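# Six arms move toy food into the crate

## Task

Get all the toy food into the crate, leaving the cups out of it. Some food may be hidden beneath the blanket or sitting inside a cup. At the end the crate must be upright at its original spot. When a gripper lets go of a held part of the blanket, that part must not drop more than about a palm's width; cloth that snags on an opening hand, lifts and settles back near the release point is acceptable.

## Robot and tools

SETUP. Six identical i2rt Big YAM arms, arm1 to arm6, each with six joints, a five-finger right hand and a wrist camera (armN_cam_wrist). Two fixed room cameras: cam_high and cam_low. One shared scene frame, metres, origin on the floor, +z up. Arm feet: arm1 (-0.866, +0.656), arm3 (+0.001, +0.649), arm5 (+0.876, +0.650) face -y; arm2 (-0.870, -0.654), arm4 (+0.008, -0.646), arm6 (+0.866, -0.651) face +y; foot heights 0.74 to 0.80 m. The surfaces beneath the arms are at z=0.720. Reach is about 1.07 m from the joint1 axis. The arms act independently and nothing waits for a slow or blocked arm.

move. Arguments are arm1..arm6 (each optional; an omitted arm gets nothing new and keeps pushing toward old targets) plus cameras. Each arm's object can hold:
- joints: absolute targets by name. Arm joints in radians: joint1_rad -2.879..2.879 (yaw about the foot, + is counter-clockwise from above, 0 points along the foot's facing), joint2_rad 0..3.141 (shoulder, 0 = upper arm back and level, + lifts then swings forward), joint3_rad 0..3.019 (elbow, 0 = folded, + opens), joint4_rad -1.692..1.57 (hand pitch, + tips fingers up), joint5_rad -1.57..1.57 (sideways swing, + to the arm's right), joint6_rad -2.094..2.094 (roll, + clockwise seen from behind the hand). Hand keys, each a unitless value -1..1: hand_little, hand_ring, hand_middle, hand_index (+1 straight, -1 curled), hand_thumb_bend (+1 straight, -1 fully bent), hand_thumb_turn (+1 beside the palm, -1 opposite the fingers), hand_force_limit (a setting: closing stops at about 0 N at -1 up to 10 N at +1, 15 N for the thumb motors), hand_speed (a setting, -0.96..1; near zero speed at -1, full at +0.48 and above). Scenes begin at force limit 0 and hand_speed -0.8.
- target: one list of seven numbers [x, y, z, qw, qx, qy, qz], an absolute hand pose in the scene frame, in metres and a unit quaternion, same form as the printed hand line. The hand is driven in a straight line from its hand_target pose. With target, joints may carry only hand keys, otherwise the call is refused.
- speed: top path speed, 0.002..0.5 m/s (default 0.25), rotation capped at twice that in rad/s; refused without target.
- min_time_s: 0.1..8 s, slowest allowed duration for that arm's joint motions; used with joints.
All motions in one call begin together; all target paths finish together, paced by the slowest, lasting 0.5..10 s; no call exceeds 15 s. Each control step clips the path pose to within 100 mm and 20 degrees of the measured hand, then solves damped IK; hands lag, drift and may overshoot speed, especially with the arm nearly straight, and often finish a centimetre or more off. Joint-space moves can swing wide because joints have different speeds. Unknown keys make a call invalid; out-of-range values get it refused, and after a refusal the rest of your reply's move, wait and finished_scene calls are skipped.

HAND GEOMETRY. The hand point sits 0.045 m ahead of the palm; its +z runs along the straight fingers, +y out of the palm, +x across the palm away from the thumb. With joints 1, 5, 6 at 0 and the hand level forward, the palm faces down and the thumb is on the left. Joint6 near -1.3 puts the camera on top with an upright image. Thumb turned in front (-1) lets the hand wrap objects about 0.035..0.065 m thick, or a handle down to 0.025 m. A bracket on the little-finger side of the wrist can strike things. For gentle grasps close with hand_speed at -0.94 or lower. A finger motor starts only when its target changes by at least 0.002; to squeeze harder raise hand_force_limit and send a more-closed target; to release send a more-open one.

RESULTS. A move line per commanded robot, e.g. "move: arm1 done; arm2 time_out". joint_status / hand_status words: done, off_target (resting short and may still push), time_out (joints keep nearby targets and push; see on_its_own), not_followed (a self/inter-arm check withheld targets; "joint command not followed" or "pose unreachable"), limit_stop_at_motor_heat. hand_stopped_by lists little, ring, middle, index, thumb_bend, thumb_turn: moving, target, force, stalled, fault. *_load_n are fingertip forces in N (positive pushed open); a lost grip shows as a load near 0. Robots under "as last shown" were not commanded and their lines repeat earlier values. "pictures" gives image order; images may lag the state slightly. Joint velocities in rad/s; "within noise" means still. Joint torques include gravity and offsets. The printed hand pose may be off at long reach. A MOTOR HOT line warns of heating; at 100 °C the arm drops for 30-60 s.

OTHER TOOLS. wait {seconds: 0..10, cameras} lets time pass with no new commands. zoom_image {camera, region [x0,y0,x1,y1]} enlarges part of that camera's latest image, region at most 504x504 px (wrist images 616x616, room images 672x504). show_instructions shows the reference pages. finished_scene {scene: 1} ends the scene for good.

AVOID. Pressing two arms together or a hand closing on another robot's fingers; hard hits on fixed or heavy objects; knocking anything outside the work area; dropping or flinging objects; letting blanket drop far on release; overloading fingers; prolonged pushing or outstretched holding that overheats motors. The scene keeps running while you think, and loose items can be nudged randomly.

Each tool is called after "Emit:" as a command line: name --argument value for each argument, lists and objects as JSON in quotes; but a table of rows of numbers goes row by row, as --pt "numbers of a row", without its own name.

Reference images:

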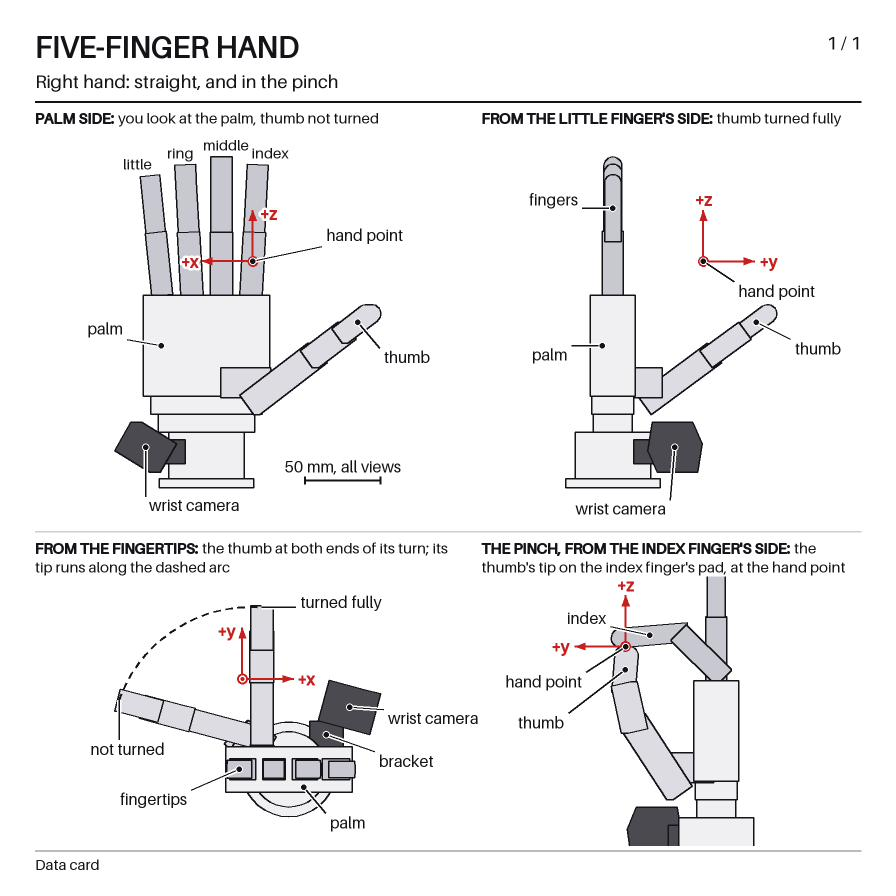

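## Session

Emit:
move

Scene clock: 0.00 s.
Joint torques (N m): no reading
Heat: arm1: hottest joint1_rad 37 °C; arm2: hottest joint2_rad 32 °C; arm3: hottest joint1_rad 36 °C; arm4: hottest joint3_rad 38 °C; arm5: hottest joint3_rad 35 °C; arm6: hottest joint4_rad 35 °C.
Joint velocities: within noise
arm1.joint_positions: joint1_rad=+0.382 joint2_rad=+0.580 joint3_rad=+1.428 joint4_rad=-1.470 joint5_rad=+0.067 joint6_rad=-1.311 hand_little=+1.000 hand_ring=+1.000 hand_middle=+1.000 hand_index=+1.000 hand_thumb_turn=+1.000 hand_thumb_bend=+1.000 hand_force_limit=+0.000 hand_speed=-0.800
arm1.joint_status: not commanded
arm1.hand_stopped_by: target,target,target,target,target,target
arm1.little_load_n: 0.0
arm1.ring_load_n: 0.0
arm1.middle_load_n: 0.0
arm1.index_load_n: 0.0
arm1.thumb_bend_load_n: 0.0
arm1.thumb_turn_load_n: 0.0
arm1.hand: x=-0.8570 y=+0.4611 z=+1.2931 quat_wxyz=(+0.230, +0.656, -0.601, +0.395) (m; scene frame)
arm1.hand_target: x=-0.8573 y=+0.4618 z=+1.3034 quat_wxyz=(+0.235, +0.651, -0.597, +0.405) (m; scene frame)
arm1.hand_status: not commanded
arm2.joint_positions: joint1_rad=-0.267 joint2_rad=+0.514 joint3_rad=+1.340 joint4_rad=-1.281 joint5_rad=+0.017 joint6_rad=-1.319 hand_little=+1.000 hand_ring=+1.000 hand_middle=+1.000 hand_index=+1.000 hand_thumb_turn=+1.000 hand_thumb_bend=+1.000 hand_force_limit=+0.000 hand_speed=-0.800
arm2.joint_status: not commanded
arm2.hand_stopped_by: target,target,target,target,target,target
arm2.little_load_n: 0.0
arm2.ring_load_n: 0.0
arm2.middle_load_n: 0.0
arm2.index_load_n: 0.0
arm2.thumb_bend_load_n: 0.0
arm2.thumb_turn_load_n: 0.0
arm2.hand: x=-0.7646 y=-0.4713 z=+1.2635 quat_wxyz=(-0.366, +0.735, +0.422, +0.383) (m; scene frame)
arm2.hand_target: x=-0.7650 y=-0.4728 z=+1.2738 quat_wxyz=(-0.373, +0.730, +0.419, +0.390) (m; scene frame)
arm2.hand_status: not commanded
arm3.joint_positions: joint1_rad=+0.454 joint2_rad=+0.604 joint3_rad=+1.526 joint4_rad=-1.159 joint5_rad=+0.061 joint6_rad=-1.380 hand_little=+1.000 hand_ring=+1.000 hand_middle=+1.000 hand_index=+1.000 hand_thumb_turn=+1.000 hand_thumb_bend=+1.000 hand_force_limit=+0.000 hand_speed=-0.800
arm3.joint_status: not commanded
arm3.hand_stopped_by: target,target,target,target,target,target
arm3.little_load_n: 0.0
arm3.ring_load_n: 0.0
arm3.middle_load_n: 0.0
arm3.index_load_n: 0.0
arm3.thumb_bend_load_n: 0.0
arm3.thumb_turn_load_n: 0.0
arm3.hand: x=+0.0480 y=+0.4194 z=+1.3463 quat_wxyz=(+0.296, +0.616, -0.486, +0.545) (m; scene frame)
arm3.hand_target: x=+0.0465 y=+0.4224 z=+1.3541 quat_wxyz=(+0.299, +0.611, -0.483, +0.551) (m; scene frame)
arm3.hand_status: not commanded
arm4.joint_positions: joint1_rad=+0.484 joint2_rad=+0.612 joint3_rad=+1.480 joint4_rad=-1.512 joint5_rad=-0.226 joint6_rad=-1.014 hand_little=+1.000 hand_ring=+1.000 hand_middle=+1.000 hand_index=+1.000 hand_thumb_turn=+1.000 hand_thumb_bend=+1.000 hand_force_limit=+0.000 hand_speed=-0.800
arm4.joint_status: not commanded
arm4.hand_stopped_by: target,target,target,target,target,target
arm4.little_load_n: 0.0
arm4.ring_load_n: 0.0
arm4.middle_load_n: 0.0
arm4.index_load_n: 0.0
arm4.thumb_bend_load_n: 0.0
arm4.thumb_turn_load_n: 0.0
arm4.hand: x=-0.0711 y=-0.4853 z=+1.2764 quat_wxyz=(-0.456, +0.633, +0.625, +0.026) (m; scene frame)
arm4.hand_target: x=-0.0705 y=-0.4866 z=+1.2848 quat_wxyz=(-0.466, +0.629, +0.622, +0.030) (m; scene frame)
arm4.hand_status: not commanded
arm5.joint_positions: joint1_rad=-0.238 joint2_rad=+0.619 joint3_rad=+1.370 joint4_rad=-1.445 joint5_rad=-0.088 joint6_rad=-1.575 hand_little=+1.000 hand_ring=+1.000 hand_middle=+1.000 hand_index=+1.000 hand_thumb_turn=+1.000 hand_thumb_bend=+1.000 hand_force_limit=+0.000 hand_speed=-0.800
arm5.joint_status: not commanded
arm5.hand_stopped_by: target,target,target,target,target,target
arm5.little_load_n: -0.5
arm5.ring_load_n: 0.0
arm5.middle_load_n: 0.0
arm5.index_load_n: 0.0
arm5.thumb_bend_load_n: 0.0
arm5.thumb_turn_load_n: 0.0
arm5.hand: x=+0.7825 y=+0.4444 z=+1.2708 quat_wxyz=(+0.310, +0.575, -0.698, +0.292) (m; scene frame)
arm5.hand_target: x=+0.7827 y=+0.4454 z=+1.2783 quat_wxyz=(+0.317, +0.573, -0.695, +0.297) (m; scene frame)
arm5.hand_status: not commanded
arm6.joint_positions: joint1_rad=-0.285 joint2_rad=+0.612 joint3_rad=+1.483 joint4_rad=-1.458 joint5_rad=+0.201 joint6_rad=-1.300 hand_little=+1.000 hand_ring=+1.000 hand_middle=+1.000 hand_index=+1.000 hand_thumb_turn=+1.000 hand_thumb_bend=+1.000 hand_force_limit=+0.000 hand_speed=-0.800
arm6.joint_status: not commanded
arm6.hand_stopped_by: target,target,target,target,target,target
arm6.little_load_n: 0.0
arm6.ring_load_n: 0.0
arm6.middle_load_n: 0.0
arm6.index_load_n: 0.0
arm6.thumb_bend_load_n: 0.0
arm6.thumb_turn_load_n: 0.0
arm6.hand: x=+1.0009 y=-0.4990 z=+1.3049 quat_wxyz=(-0.274, +0.785, +0.392, +0.393) (m; scene frame)
arm6.hand_target: x=+1.0006 y=-0.5003 z=+1.3158 quat_wxyz=(-0.283, +0.780, +0.388, +0.401) (m; scene frame)
arm6.hand_status: not commanded
pictures: arm1_cam_wrist, arm2_cam_wrist, arm3_cam_wrist, arm4_cam_wrist, arm5_cam_wrist, arm6_cam_wrist, cam_high, cam_low

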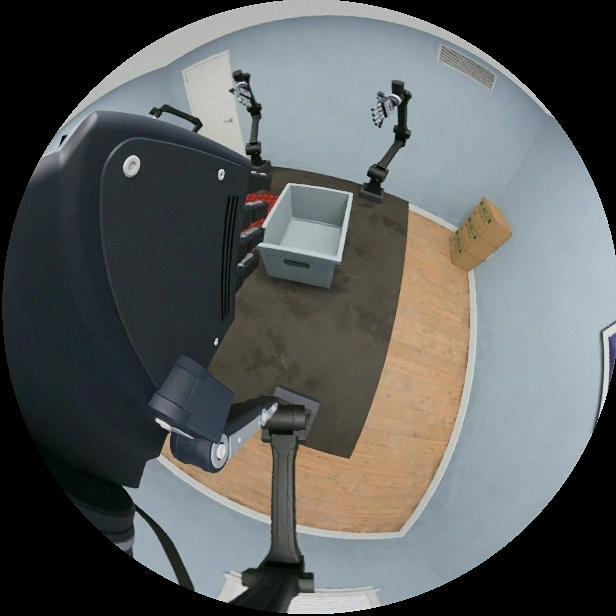

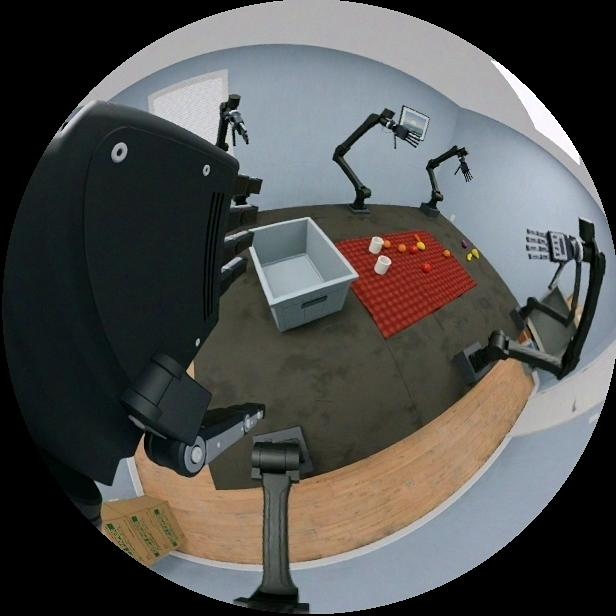

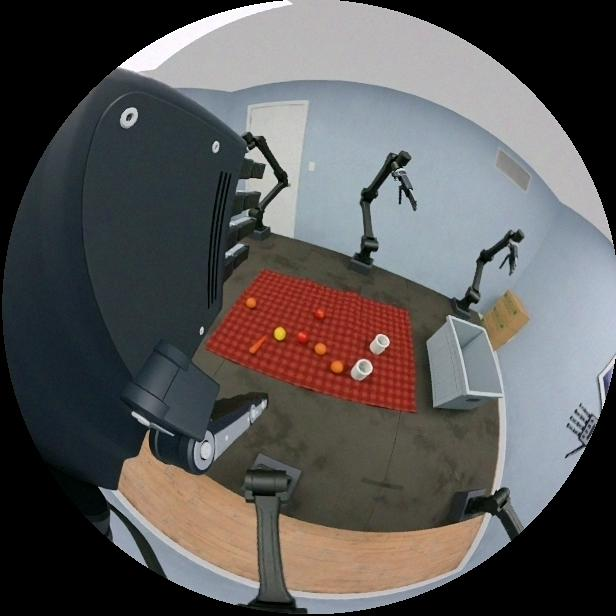

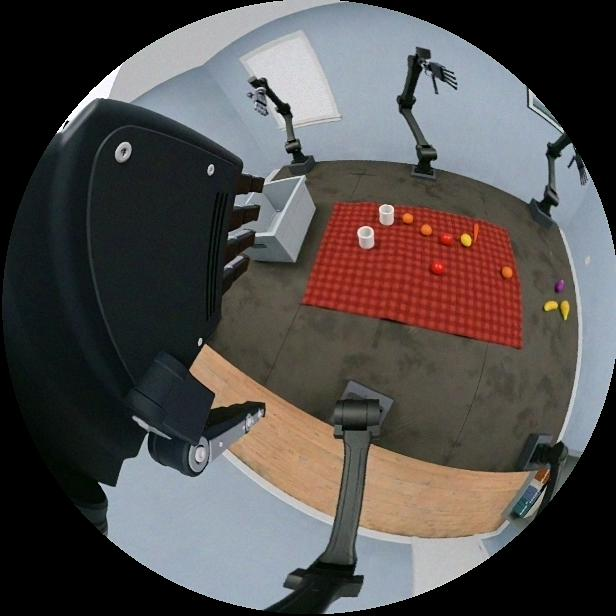

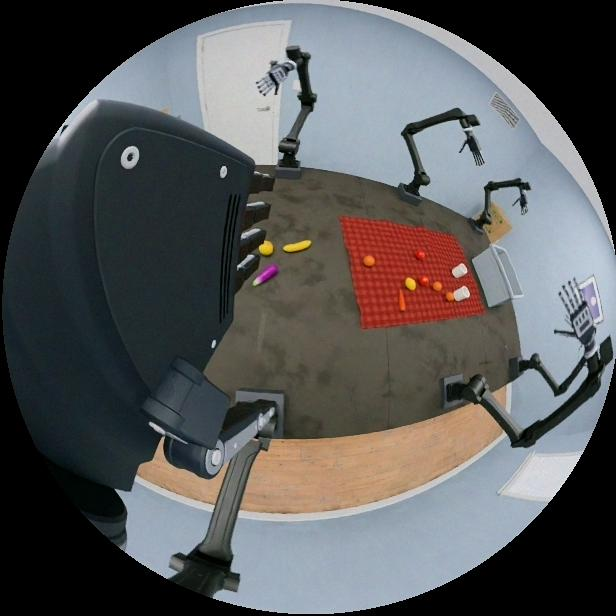

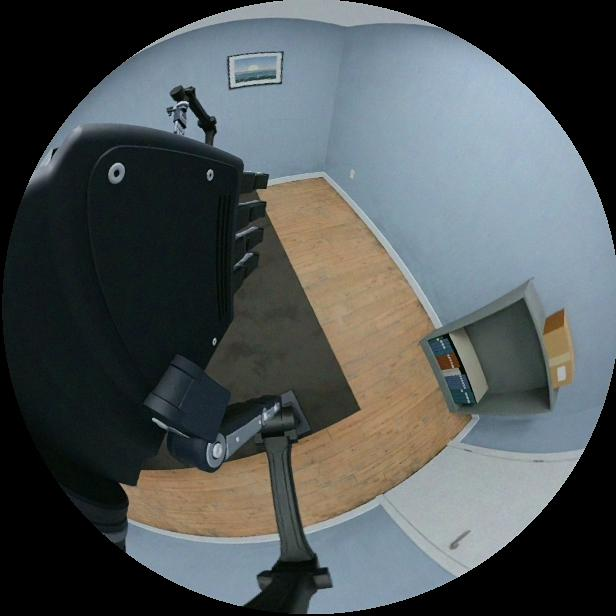

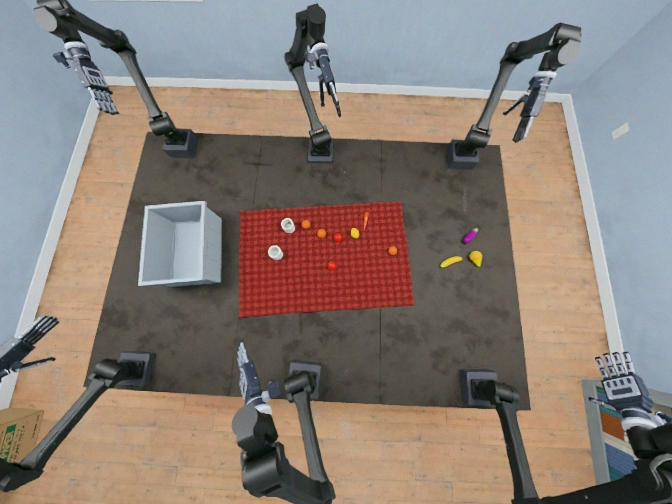

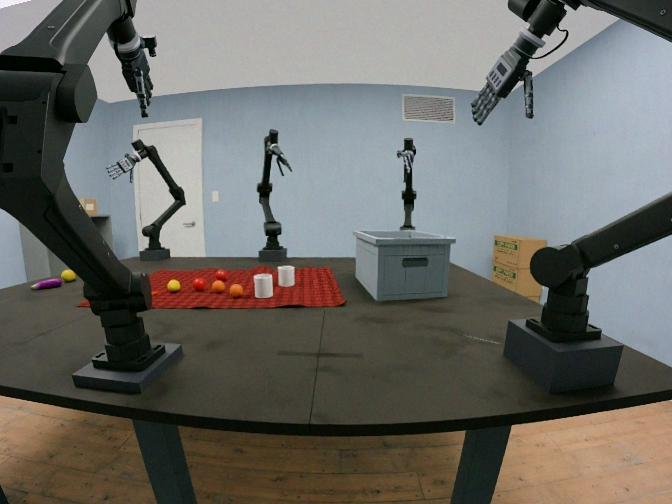

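Emit:
zoom_image --camera "cam_high" --region '[230, 190, 420, 330]'

Emit:
zoom_image --camera "cam_high" --region '[420, 210, 510, 280]'

Emit:
zoom_image --camera "arm3_cam_wrist" --region '[200, 260, 440, 420]'

Emit:
zoom_image --camera "arm4_cam_wrist" --region '[290, 180, 600, 360]'

Emit:
zoom_image --camera "cam_low" --region '[0, 220, 480, 330]'

Emit:
zoom_image --camera "cam_high" --region '[120, 180, 240, 300]'

Scaled by 2.653 from the camera's 672x504 image, which has a finer 960x720 frame.

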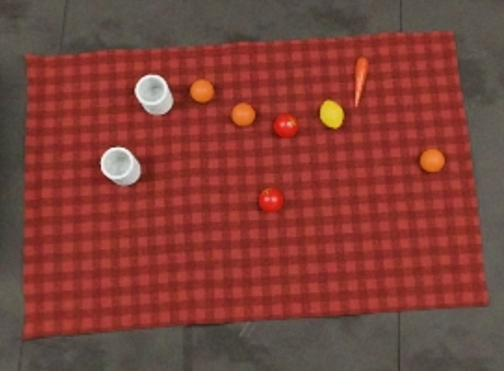

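Scaled by 5.600 from the camera's 672x504 image, which has a finer 960x720 frame.

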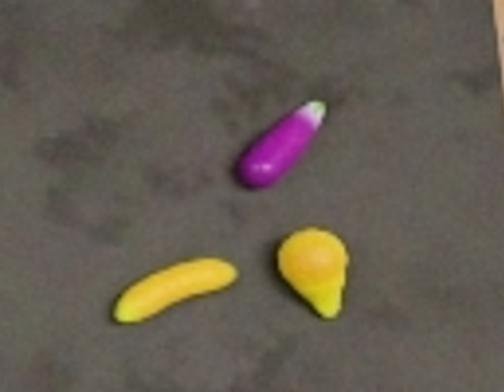

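Scaled by 2.100 from the camera's 616x616 image, which has a finer 880x880 frame.

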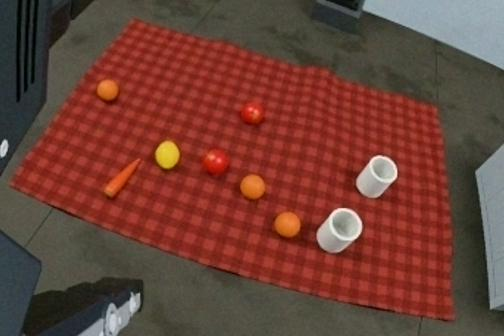

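Scaled by 1.626 from the camera's 616x616 image, which has a finer 880x880 frame.

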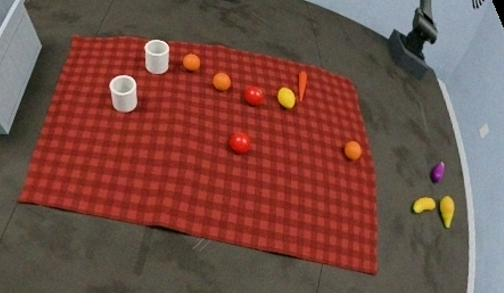

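Scaled by 1.050 from the camera's 672x504 image, which has a finer 960x720 frame.

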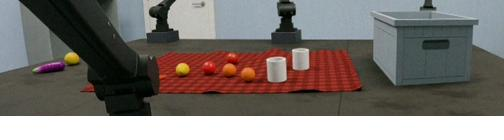

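Scaled by 4.200 from the camera's 672x504 image, which has a finer 960x720 frame.

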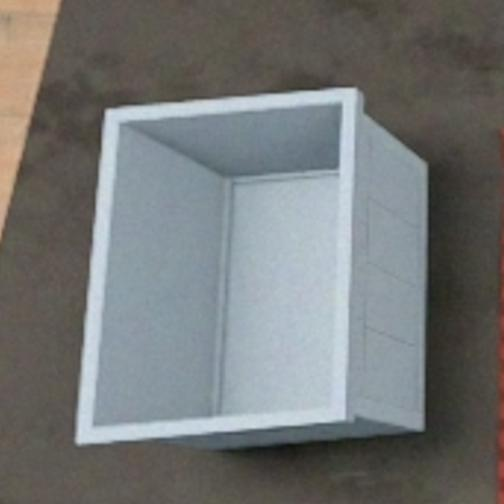

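Emit:
zoom_image --camera "arm3_cam_wrist" --region '[330, 320, 420, 400]'

Emit:
zoom_image --camera "arm4_cam_wrist" --region '[330, 190, 450, 290]'

Emit:
zoom_image --camera "arm4_cam_wrist" --region '[300, 260, 530, 360]'

Emit:
zoom_image --camera "arm3_cam_wrist" --region '[240, 250, 420, 340]'

Emit:
zoom_image --camera "cam_low" --region '[140, 250, 360, 320]'

Emit:
zoom_image --camera "cam_high" --region '[230, 200, 330, 280]'

Emit:
zoom_image --camera "cam_high" --region '[230, 260, 430, 330]'

Scaled by 5.600 from the camera's 616x616 image, which has a finer 880x880 frame.

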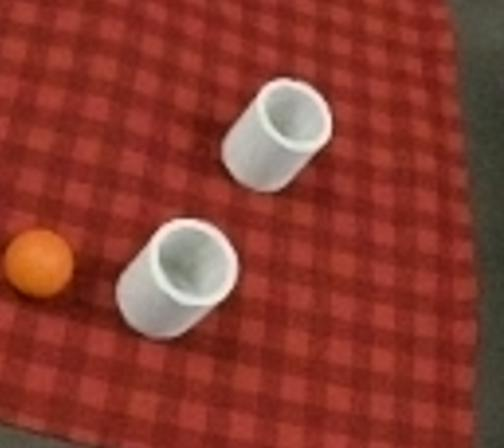

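Scaled by 4.200 from the camera's 616x616 image, which has a finer 880x880 frame.

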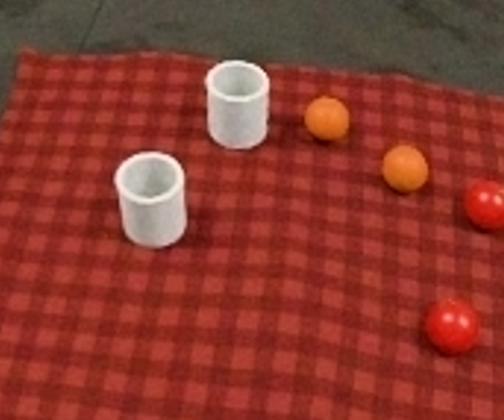

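Scaled by 2.191 from the camera's 616x616 image, which has a finer 880x880 frame.

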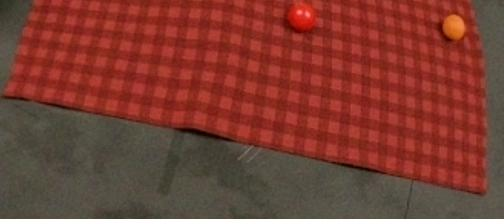

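Scaled by 2.800 from the camera's 616x616 image, which has a finer 880x880 frame.

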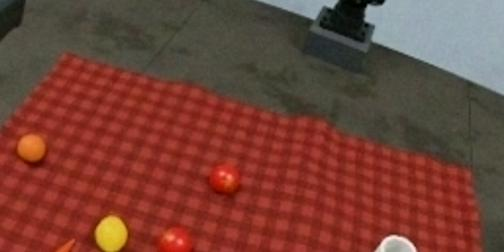

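Scaled by 2.291 from the camera's 672x504 image, which has a finer 960x720 frame.

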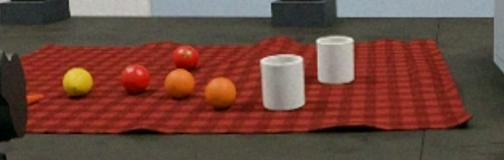

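Scaled by 5.040 from the camera's 672x504 image, which has a finer 960x720 frame.

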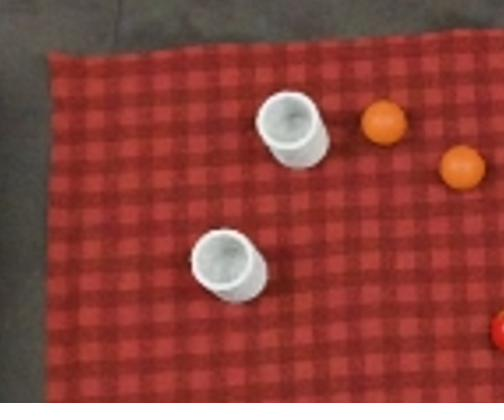

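Scaled by 2.520 from the camera's 672x504 image, which has a finer 960x720 frame.

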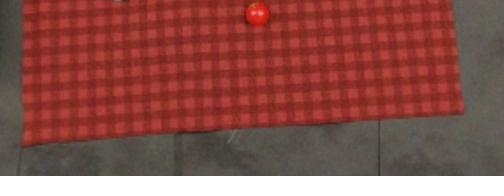

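Emit:
move --arm3 '{"joints": {"joint1_rad": -0.21, "joint2_rad": 1.36, "joint3_rad": 1.005, "joint4_rad": -0.305, "joint5_rad": 0, "joint6_rad": 0, "hand_speed": 0.2, "hand_thumb_turn": -1}, "min_time_s": 3}' --arm4 '{"joints": {"joint1_rad": -0.16, "joint2_rad": 1.646, "joint3_rad": 1.131, "joint4_rad": -0.148, "joint5_rad": 0, "joint6_rad": 0, "hand_speed": 0.2, "hand_thumb_turn": -1}, "min_time_s": 3}' --arm5 '{"joints": {"joint1_rad": -0.05, "joint2_rad": 1.5, "joint3_rad": 1.008, "joint4_rad": -0.17, "joint5_rad": 0, "joint6_rad": 0, "hand_speed": 0.2, "hand_thumb_turn": -1}, "min_time_s": 3}' --arm6 '{"joints": {"joint1_rad": 0.5, "joint2_rad": 2.17, "joint3_rad": 1.855, "joint4_rad": -0.344, "joint5_rad": 0, "joint6_rad": 0, "hand_speed": 0.2, "hand_thumb_turn": -1}, "min_time_s": 3}' --cameras '["all"]'

Scene clock: 11.47 s.
Joint torques (N m): arm1=[1.14 3.55 9.72 2.44 -0.05 0.05] | arm2=[-0.79 3.84 7.09 1.43 -0.03 -0.06] | arm3=[-1.03 -9.76 7.68 1.59 -0.1 0.14] | arm4=[-0.15 -16.03 9.14 2.18 0.08 0.12] | arm5=[-0.32 -11.16 7.92 2.29 0.22 -0.03] | arm6=[-1.49 -19.6 15.02 2.37 -0.05 0.04]
Heat: arm1: hottest joint1_rad 37 °C; arm2: hottest joint2_rad 32 °C; arm3: hottest joint1_rad 36 °C; arm4: hottest joint3_rad 40 °C; arm5: hottest joint3_rad 36 °C; arm6: hottest joint4_rad 35 °C.
move: arm3 done; arm4 done; arm5 done; arm6 done
Joint velocities: within noise
arm1, arm2: as last shown
arm2.thumb_bend_load_n: -0.5
arm3.joint_positions: joint1_rad=-0.209 joint2_rad=+1.356 joint3_rad=+1.008 joint4_rad=-0.325 joint5_rad=+0.002 joint6_rad=-0.008 hand_little=+1.000 hand_ring=+1.000 hand_middle=+1.000 hand_index=+1.000 hand_thumb_turn=-1.000 hand_thumb_bend=+1.000 hand_force_limit=+0.000 hand_speed=+0.200
arm3.joint_status: all done
arm3.hand_stopped_by: target,target,target,target,target,target
arm3.little_load_n: 0.0
arm3.ring_load_n: 0.0
arm3.middle_load_n: 0.0
arm3.index_load_n: 0.0
arm3.thumb_bend_load_n: 0.0
arm3.thumb_turn_load_n: 0.0
arm3.hand: x=-0.0727 y=+0.1152 z=+0.9151 quat_wxyz=(+0.046, -0.083, -0.896, +0.434) (m; scene frame)
arm3.hand_target: x=-0.0733 y=+0.1118 z=+0.9151 quat_wxyz=(+0.045, -0.087, -0.893, +0.440) (m; scene frame)
arm3.hand_status: not commanded
arm4.joint_positions: joint1_rad=-0.159 joint2_rad=+1.636 joint3_rad=+1.141 joint4_rad=-0.163 joint5_rad=-0.002 joint6_rad=-0.015 hand_little=+1.000 hand_ring=+1.000 hand_middle=+1.000 hand_index=+1.000 hand_thumb_turn=-1.000 hand_thumb_bend=+1.000 hand_force_limit=+0.000 hand_speed=+0.200
arm4.joint_status: all done
arm4.hand_stopped_by: target,target,target,target,target,target
arm4.little_load_n: 0.0
arm4.ring_load_n: 0.0
arm4.middle_load_n: 0.0
arm4.index_load_n: 0.0
arm4.thumb_bend_load_n: 0.0
arm4.thumb_turn_load_n: 0.0
arm4.hand: x=+0.1099 y=-0.0276 z=+0.8973 quat_wxyz=(-0.436, +0.894, -0.089, +0.044) (m; scene frame)
arm4.hand_target: x=+0.1094 y=-0.0284 z=+0.8891 quat_wxyz=(-0.434, +0.895, -0.096, +0.042) (m; scene frame)
arm4.hand_status: not commanded
arm5.joint_positions: joint1_rad=-0.048 joint2_rad=+1.488 joint3_rad=+1.012 joint4_rad=-0.184 joint5_rad=-0.002 joint6_rad=-0.012 hand_little=+0.999 hand_ring=+1.000 hand_middle=+1.000 hand_index=+1.000 hand_thumb_turn=-1.000 hand_thumb_bend=+1.000 hand_force_limit=+0.000 hand_speed=+0.200
arm5.joint_status: all done
arm5.hand_stopped_by: target,target,target,target,target,target
arm5.little_load_n: 0.0
arm5.ring_load_n: 0.0
arm5.middle_load_n: 0.0
arm5.index_load_n: 0.0
arm5.thumb_bend_load_n: 0.0
arm5.thumb_turn_load_n: 0.0
arm5.hand: x=+0.8788 y=+0.0772 z=+0.9281 quat_wxyz=(+0.013, -0.016, -0.898, +0.439) (m; scene frame)
arm5.hand_target: x=+0.8775 y=+0.0752 z=+0.9228 quat_wxyz=(+0.012, -0.023, -0.898, +0.439) (m; scene frame)
arm5.hand_status: not commanded
arm6.joint_positions: joint1_rad=+0.506 joint2_rad=+2.179 joint3_rad=+1.797 joint4_rad=-0.364 joint5_rad=+0.000 joint6_rad=-0.010 hand_little=+1.000 hand_ring=+1.000 hand_middle=+1.000 hand_index=+1.000 hand_thumb_turn=-1.000 hand_thumb_bend=+1.000 hand_force_limit=+0.000 hand_speed=+0.200
arm6.joint_status: all done
arm6.hand_stopped_by: target,target,target,target,target,target
arm6.little_load_n: 0.0
arm6.ring_load_n: 0.0
arm6.middle_load_n: 0.0
arm6.index_load_n: 0.0
arm6.thumb_bend_load_n: 0.0
arm6.thumb_turn_load_n: 0.0
arm6.hand: x=+0.4356 y=+0.0290 z=+0.8261 quat_wxyz=(-0.390, +0.882, +0.243, -0.104) (m; scene frame)
arm6.hand_target: x=+0.4263 y=+0.0534 z=+0.8678 quat_wxyz=(-0.428, +0.866, +0.231, -0.115) (m; scene frame)
arm6.hand_status: not commanded
pictures: arm1_cam_wrist, arm2_cam_wrist, arm3_cam_wrist, arm4_cam_wrist, arm5_cam_wrist, arm6_cam_wrist, cam_high, cam_low

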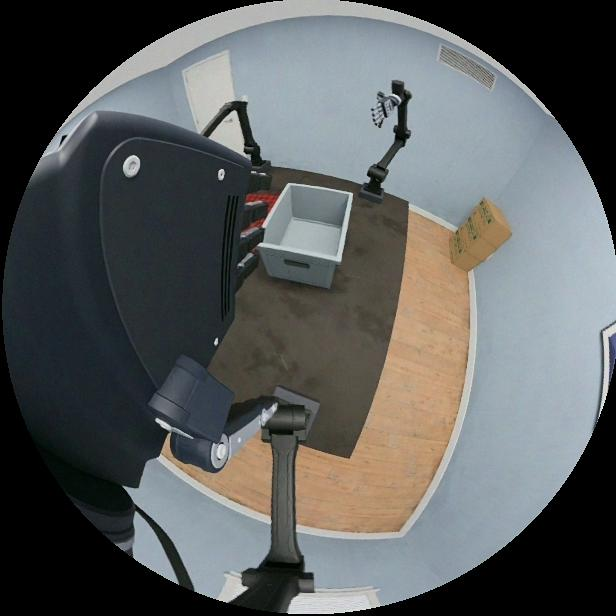

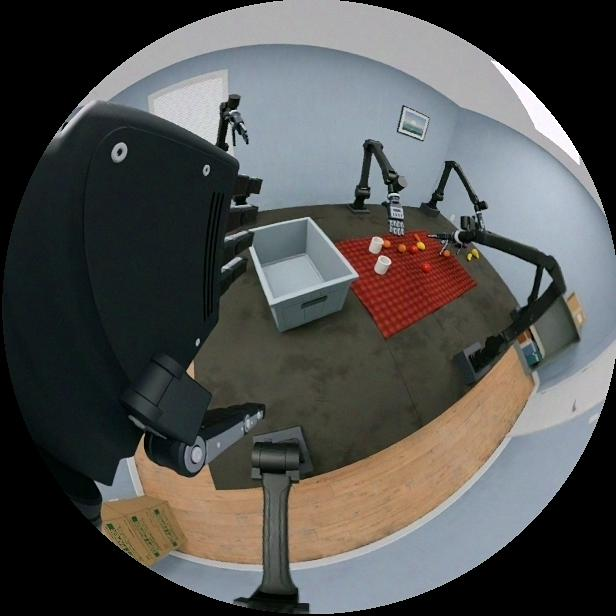

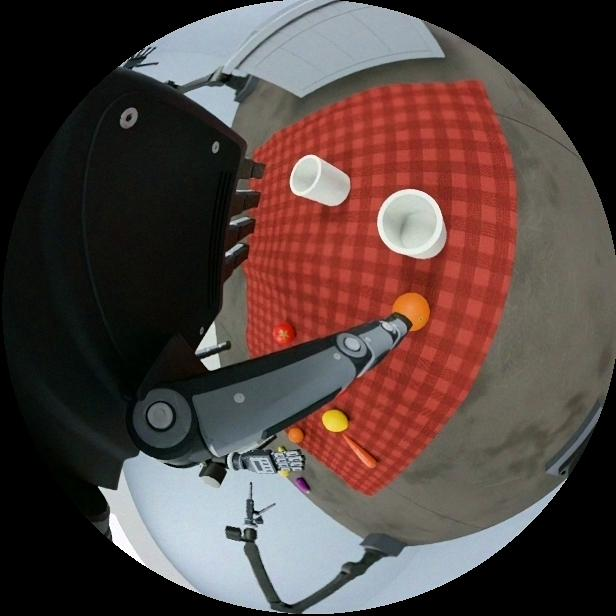

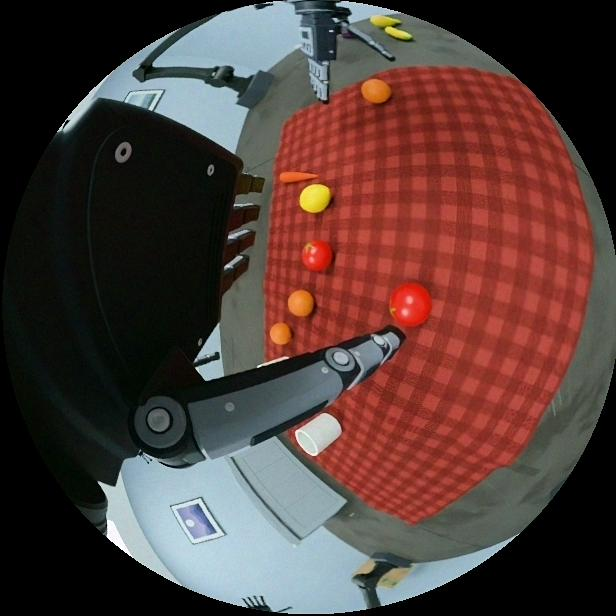

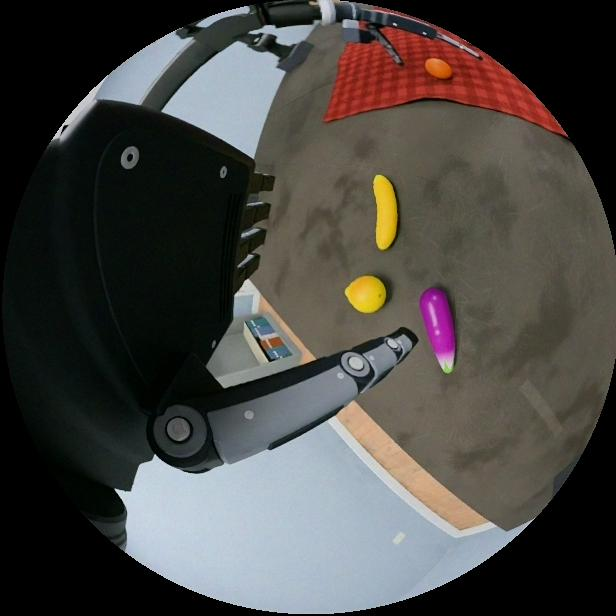

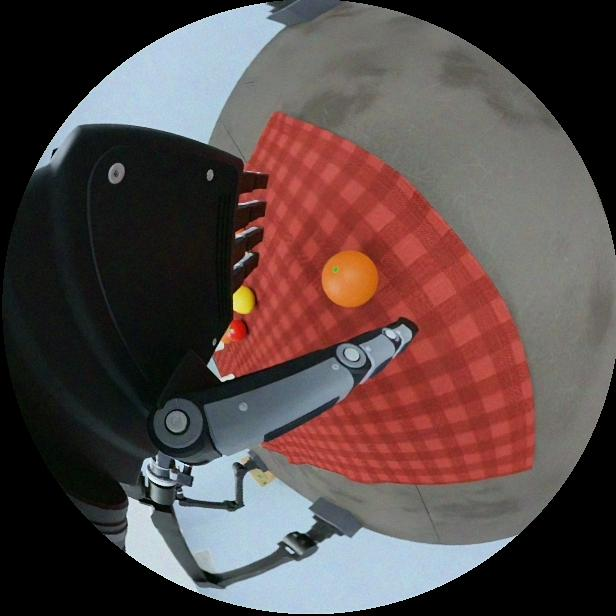

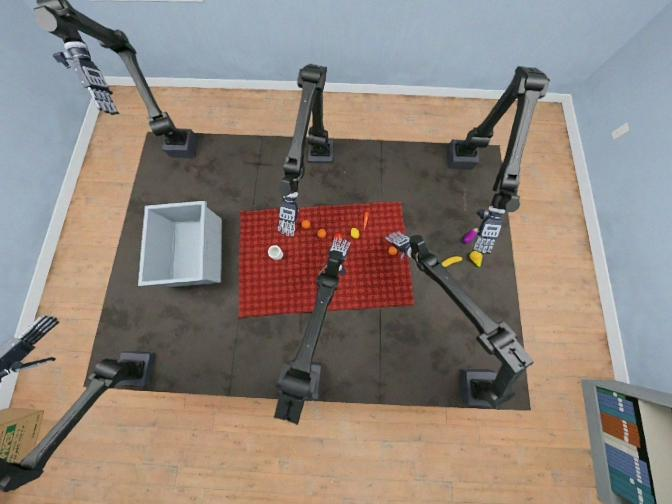

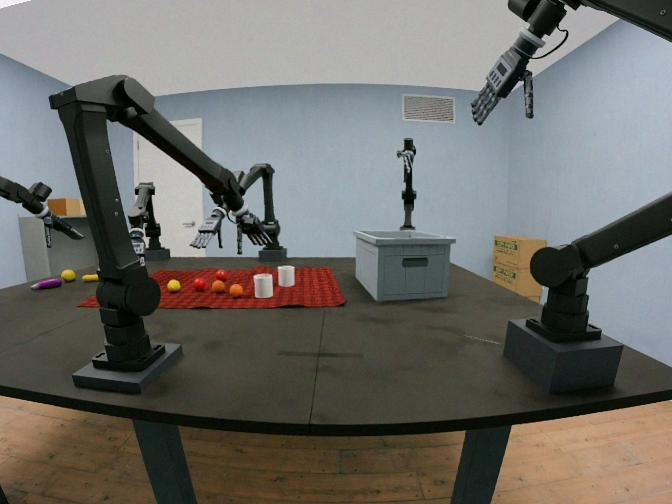

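Emit:
zoom_image --camera "arm3_cam_wrist" --region '[280, 140, 460, 360]'

Emit:
zoom_image --camera "arm5_cam_wrist" --region '[330, 160, 480, 400]'

Emit:
zoom_image --camera "arm4_cam_wrist" --region '[260, 60, 600, 480]'

Emit:
zoom_image --camera "arm6_cam_wrist" --region '[210, 100, 550, 500]'

Scaled by 2.291 from the camera's 616x616 image, which has a finer 880x880 frame.

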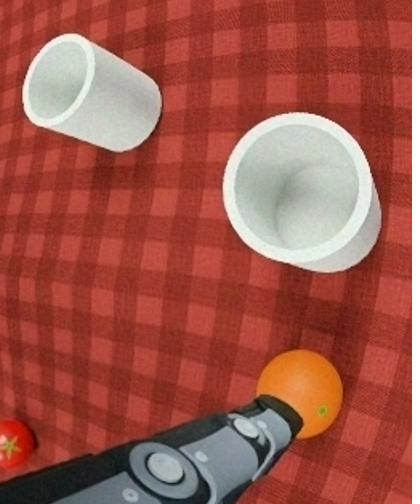

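Scaled by 2.100 from the camera's 616x616 image, which has a finer 880x880 frame.

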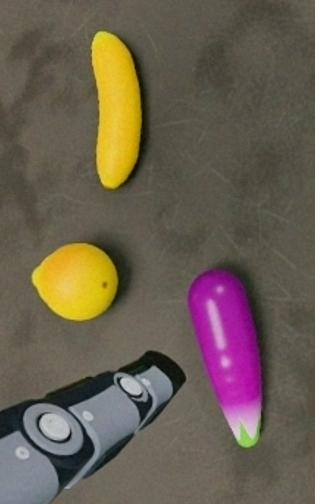

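Scaled by 1.200 from the camera's 616x616 image, which has a finer 880x880 frame.

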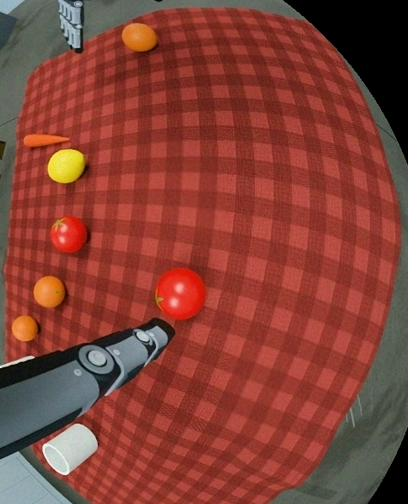

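Scaled by 1.260 from the camera's 616x616 image, which has a finer 880x880 frame.

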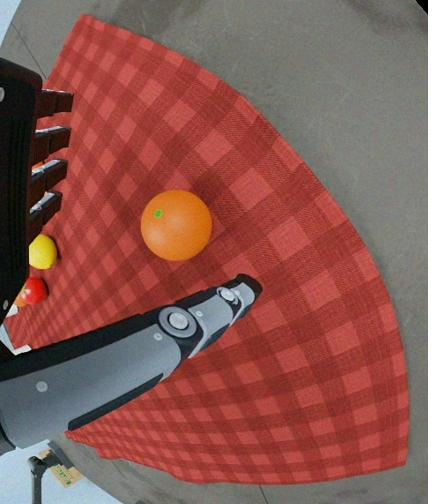

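Emit:
move --arm3 '{"target": [0.051, 0.097, 0.81, 0.0153, -0.0314, 0.898, -0.438], "speed": 0.15, "joints": {"hand_ring": -1, "hand_little": -1}}' --arm4 '{"target": [0.101, -0.0585, 0.81, 0.437, -0.895, 0.078, -0.038], "speed": 0.15, "joints": {"hand_ring": -1, "hand_little": -1}}' --arm5 '{"target": [0.9245, 0.1276, 0.81, 0.158, -0.323, 0.838, -0.409], "speed": 0.2}' --arm6 '{"target": [0.435, 0.039, 0.81, 0.4235, -0.868, -0.2326, 0.1135], "speed": 0.15, "joints": {"hand_ring": -1, "hand_little": -1}}' --cameras '["arm3_cam_wrist", "arm4_cam_wrist", "arm5_cam_wrist", "arm6_cam_wrist", "cam_high"]'

Scene clock: 20.50 s.
Joint torques (N m): arm1=[1.14 3.49 9.69 2.43 -0.06 0.05] | arm2=[-0.62 3.9 7.08 1.42 -0.02 -0.06] | arm3=[-0.91 -10.4 6.56 1.55 -0.14 -0.01] | arm4=[-0.38 -14.39 7.58 2.22 -0.13 -0.14] | arm5=[-0.97 -11.28 7.1 1.24 -0.37 -0.26] | arm6=[-1.85 -18.2 9.54 2.5 -0.09 0.06]
Heat: arm1: hottest joint1_rad 37 °C; arm2: hottest joint2_rad 32 °C; arm3: hottest joint3_rad 37 °C; arm4: hottest joint3_rad 40 °C; arm5: hottest joint3_rad 36 °C; arm6: hottest joint2_rad 35 °C.
move: arm3 done; arm4 off_target; arm5 off_target; arm6 done
Joint velocities: within noise
arm1, arm2: as last shown
arm2.index_load_n: -0.5
arm2.thumb_bend_load_n: 0.0
arm3.joint_positions: joint1_rad=+0.003 joint2_rad=+1.525 joint3_rad=+0.893 joint4_rad=-0.035 joint5_rad=-0.038 joint6_rad=-0.018 hand_little=-1.000 hand_ring=-1.000 hand_middle=+1.000 hand_index=+1.000 hand_thumb_turn=-1.000 hand_thumb_bend=+1.000 hand_force_limit=+0.000 hand_speed=+0.200
arm3.joint_status: all done
arm3.hand_stopped_by: target,target,target,target,target,target
arm3.little_load_n: 0.0
arm3.ring_load_n: 0.0
arm3.middle_load_n: 0.0
arm3.index_load_n: 0.0
arm3.thumb_bend_load_n: 0.0
arm3.thumb_turn_load_n: 0.0
arm3.hand: x=+0.0484 y=+0.0972 z=+0.8176 quat_wxyz=(-0.015, +0.026, -0.898, +0.438) (m; scene frame)
arm3.hand_target: x=+0.0509 y=+0.0972 z=+0.8100 quat_wxyz=(-0.015, +0.031, -0.898, +0.438) (m; scene frame)
arm3.hand_status: done (0.008 m and 0.7 deg from the pose sent, 0.163 m and 14.9 deg at the start)
arm4.joint_positions: joint1_rad=-0.159 joint2_rad=+1.682 joint3_rad=+0.968 joint4_rad=+0.080 joint5_rad=-0.022 joint6_rad=-0.016 hand_little=-1.000 hand_ring=-1.000 hand_middle=+1.000 hand_index=+1.000 hand_thumb_turn=-1.000 hand_thumb_bend=+1.000 hand_force_limit=+0.000 hand_speed=+0.200
arm4.joint_status: all done
arm4.hand_stopped_by: target,target,target,target,target,target
arm4.little_load_n: 0.0
arm4.ring_load_n: 0.0
arm4.middle_load_n: 0.0
arm4.index_load_n: 0.0
arm4.thumb_bend_load_n: 0.0
arm4.thumb_turn_load_n: 0.5
arm4.hand: x=+0.1001 y=-0.0524 z=+0.8289 quat_wxyz=(-0.448, +0.889, -0.083, +0.037) (m; scene frame)
arm4.hand_target: x=+0.1009 y=-0.0591 z=+0.8103 quat_wxyz=(-0.437, +0.895, -0.078, +0.038) (m; scene frame)
arm4.hand_status: off_target (0.020 m and 1.5 deg from the pose sent, 0.093 m and 1.4 deg at the start)
arm5.joint_positions: joint1_rad=-0.102 joint2_rad=+1.680 joint3_rad=+0.924 joint4_rad=-0.088 joint5_rad=-0.634 joint6_rad=-0.597 hand_little=+0.999 hand_ring=+1.000 hand_middle=+1.000 hand_index=+1.000 hand_thumb_turn=-1.000 hand_thumb_bend=+1.000 hand_force_limit=+0.000 hand_speed=+0.200
arm5.joint_status: not commanded
arm5.hand_stopped_by: target,target,target,target,target,target
arm5.little_load_n: 0.0
arm5.ring_load_n: 0.0
arm5.middle_load_n: 0.0
arm5.index_load_n: 0.0
arm5.thumb_bend_load_n: 0.0
arm5.thumb_turn_load_n: 0.0
arm5.hand: x=+0.9307 y=+0.1271 z=+0.8194 quat_wxyz=(-0.157, +0.325, -0.834, +0.417) (m; scene frame)
arm5.hand_target: x=+0.9247 y=+0.1278 z=+0.8102 quat_wxyz=(-0.158, +0.323, -0.838, +0.409) (m; scene frame)
arm5.hand_status: off_target (0.011 m and 1.0 deg from the pose sent, 0.136 m and 44.4 deg at the start)
arm6.joint_positions: joint1_rad=+0.506 joint2_rad=+2.179 joint3_rad=+1.734 joint4_rad=-0.234 joint5_rad=+0.000 joint6_rad=-0.009 hand_little=-1.000 hand_ring=-1.000 hand_middle=+1.000 hand_index=+1.000 hand_thumb_turn=-1.000 hand_thumb_bend=+1.000 hand_force_limit=+0.000 hand_speed=+0.200
arm6.joint_status: all done
arm6.hand_stopped_by: target,target,target,target,target,target
arm6.little_load_n: 0.0
arm6.ring_load_n: 0.0
arm6.middle_load_n: 0.0
arm6.index_load_n: 0.0
arm6.thumb_bend_load_n: 0.0
arm6.thumb_turn_load_n: 0.0
arm6.hand: x=+0.4328 y=+0.0337 z=+0.8153 quat_wxyz=(-0.419, +0.869, +0.239, -0.112) (m; scene frame)
arm6.hand_target: x=+0.4351 y=+0.0389 z=+0.8100 quat_wxyz=(-0.423, +0.868, +0.233, -0.114) (m; scene frame)
arm6.hand_status: done (0.008 m and 0.9 deg from the pose sent, 0.019 m and 4.5 deg at the start)
pictures: arm3_cam_wrist, arm4_cam_wrist, arm5_cam_wrist, arm6_cam_wrist, cam_high

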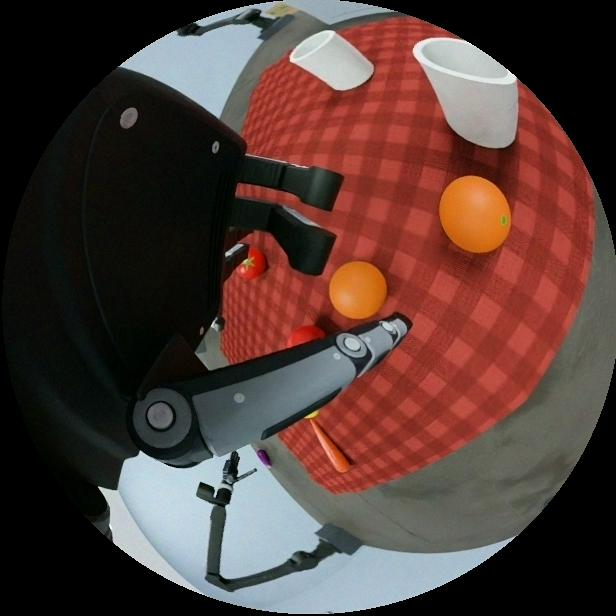

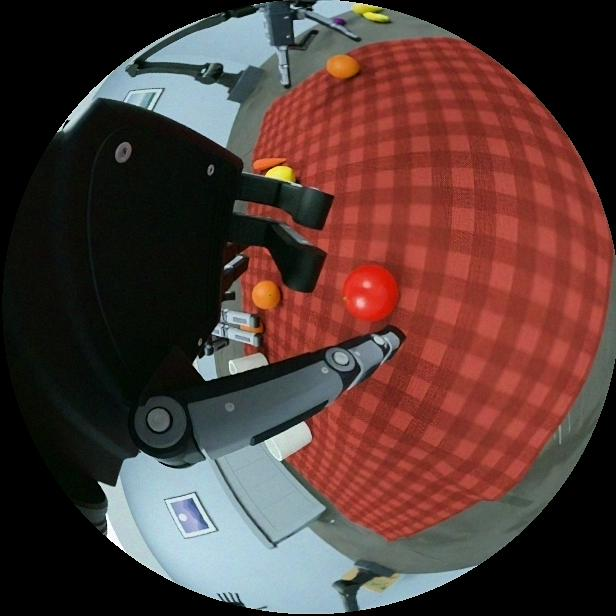

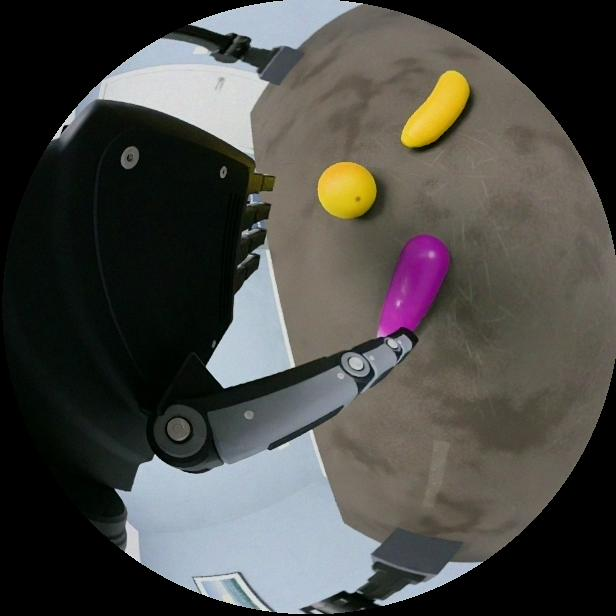

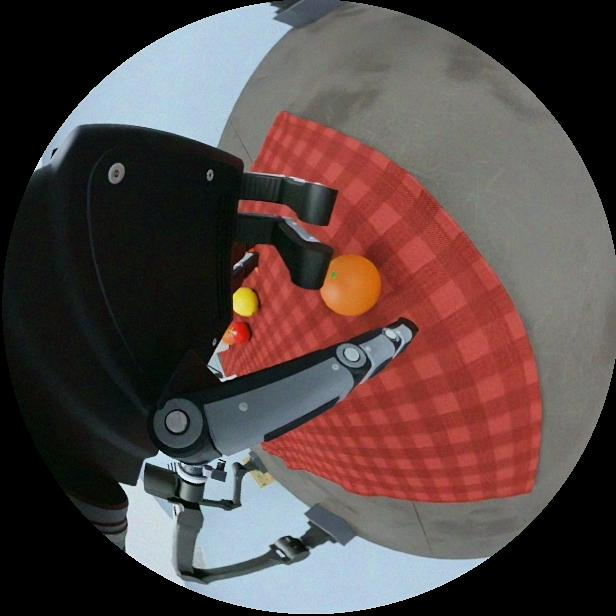

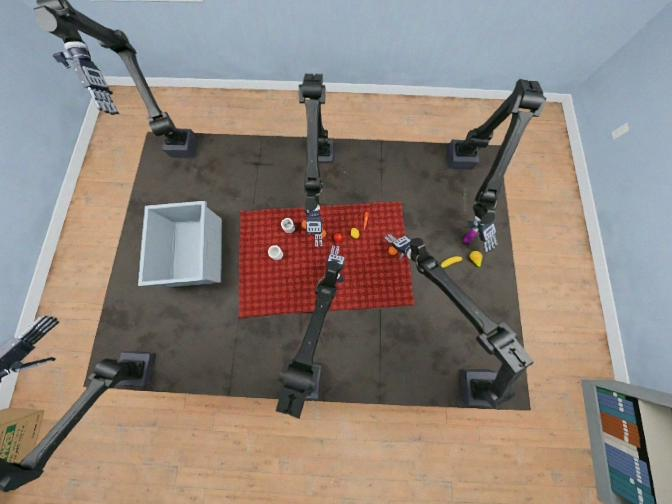

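Emit:
zoom_image --camera "cam_high" --region '[280, 195, 420, 295]'

Emit:
zoom_image --camera "arm4_cam_wrist" --region '[200, 200, 440, 420]'

Emit:
zoom_image --camera "arm3_cam_wrist" --region '[200, 200, 440, 420]'

Scaled by 3.600 from the camera's 672x504 image, which has a finer 960x720 frame.

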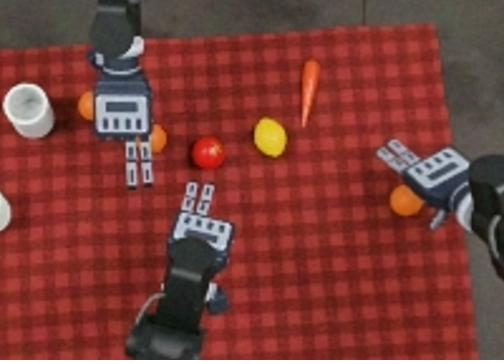

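Scaled by 2.100 from the camera's 616x616 image, which has a finer 880x880 frame.

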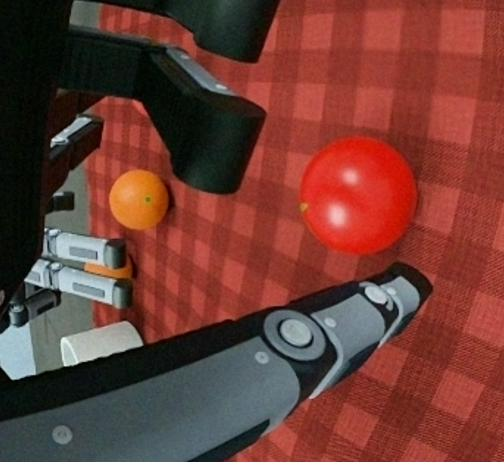

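Scaled by 2.100 from the camera's 616x616 image, which has a finer 880x880 frame.

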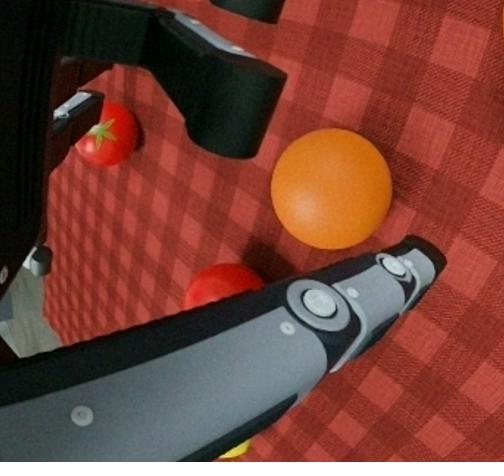

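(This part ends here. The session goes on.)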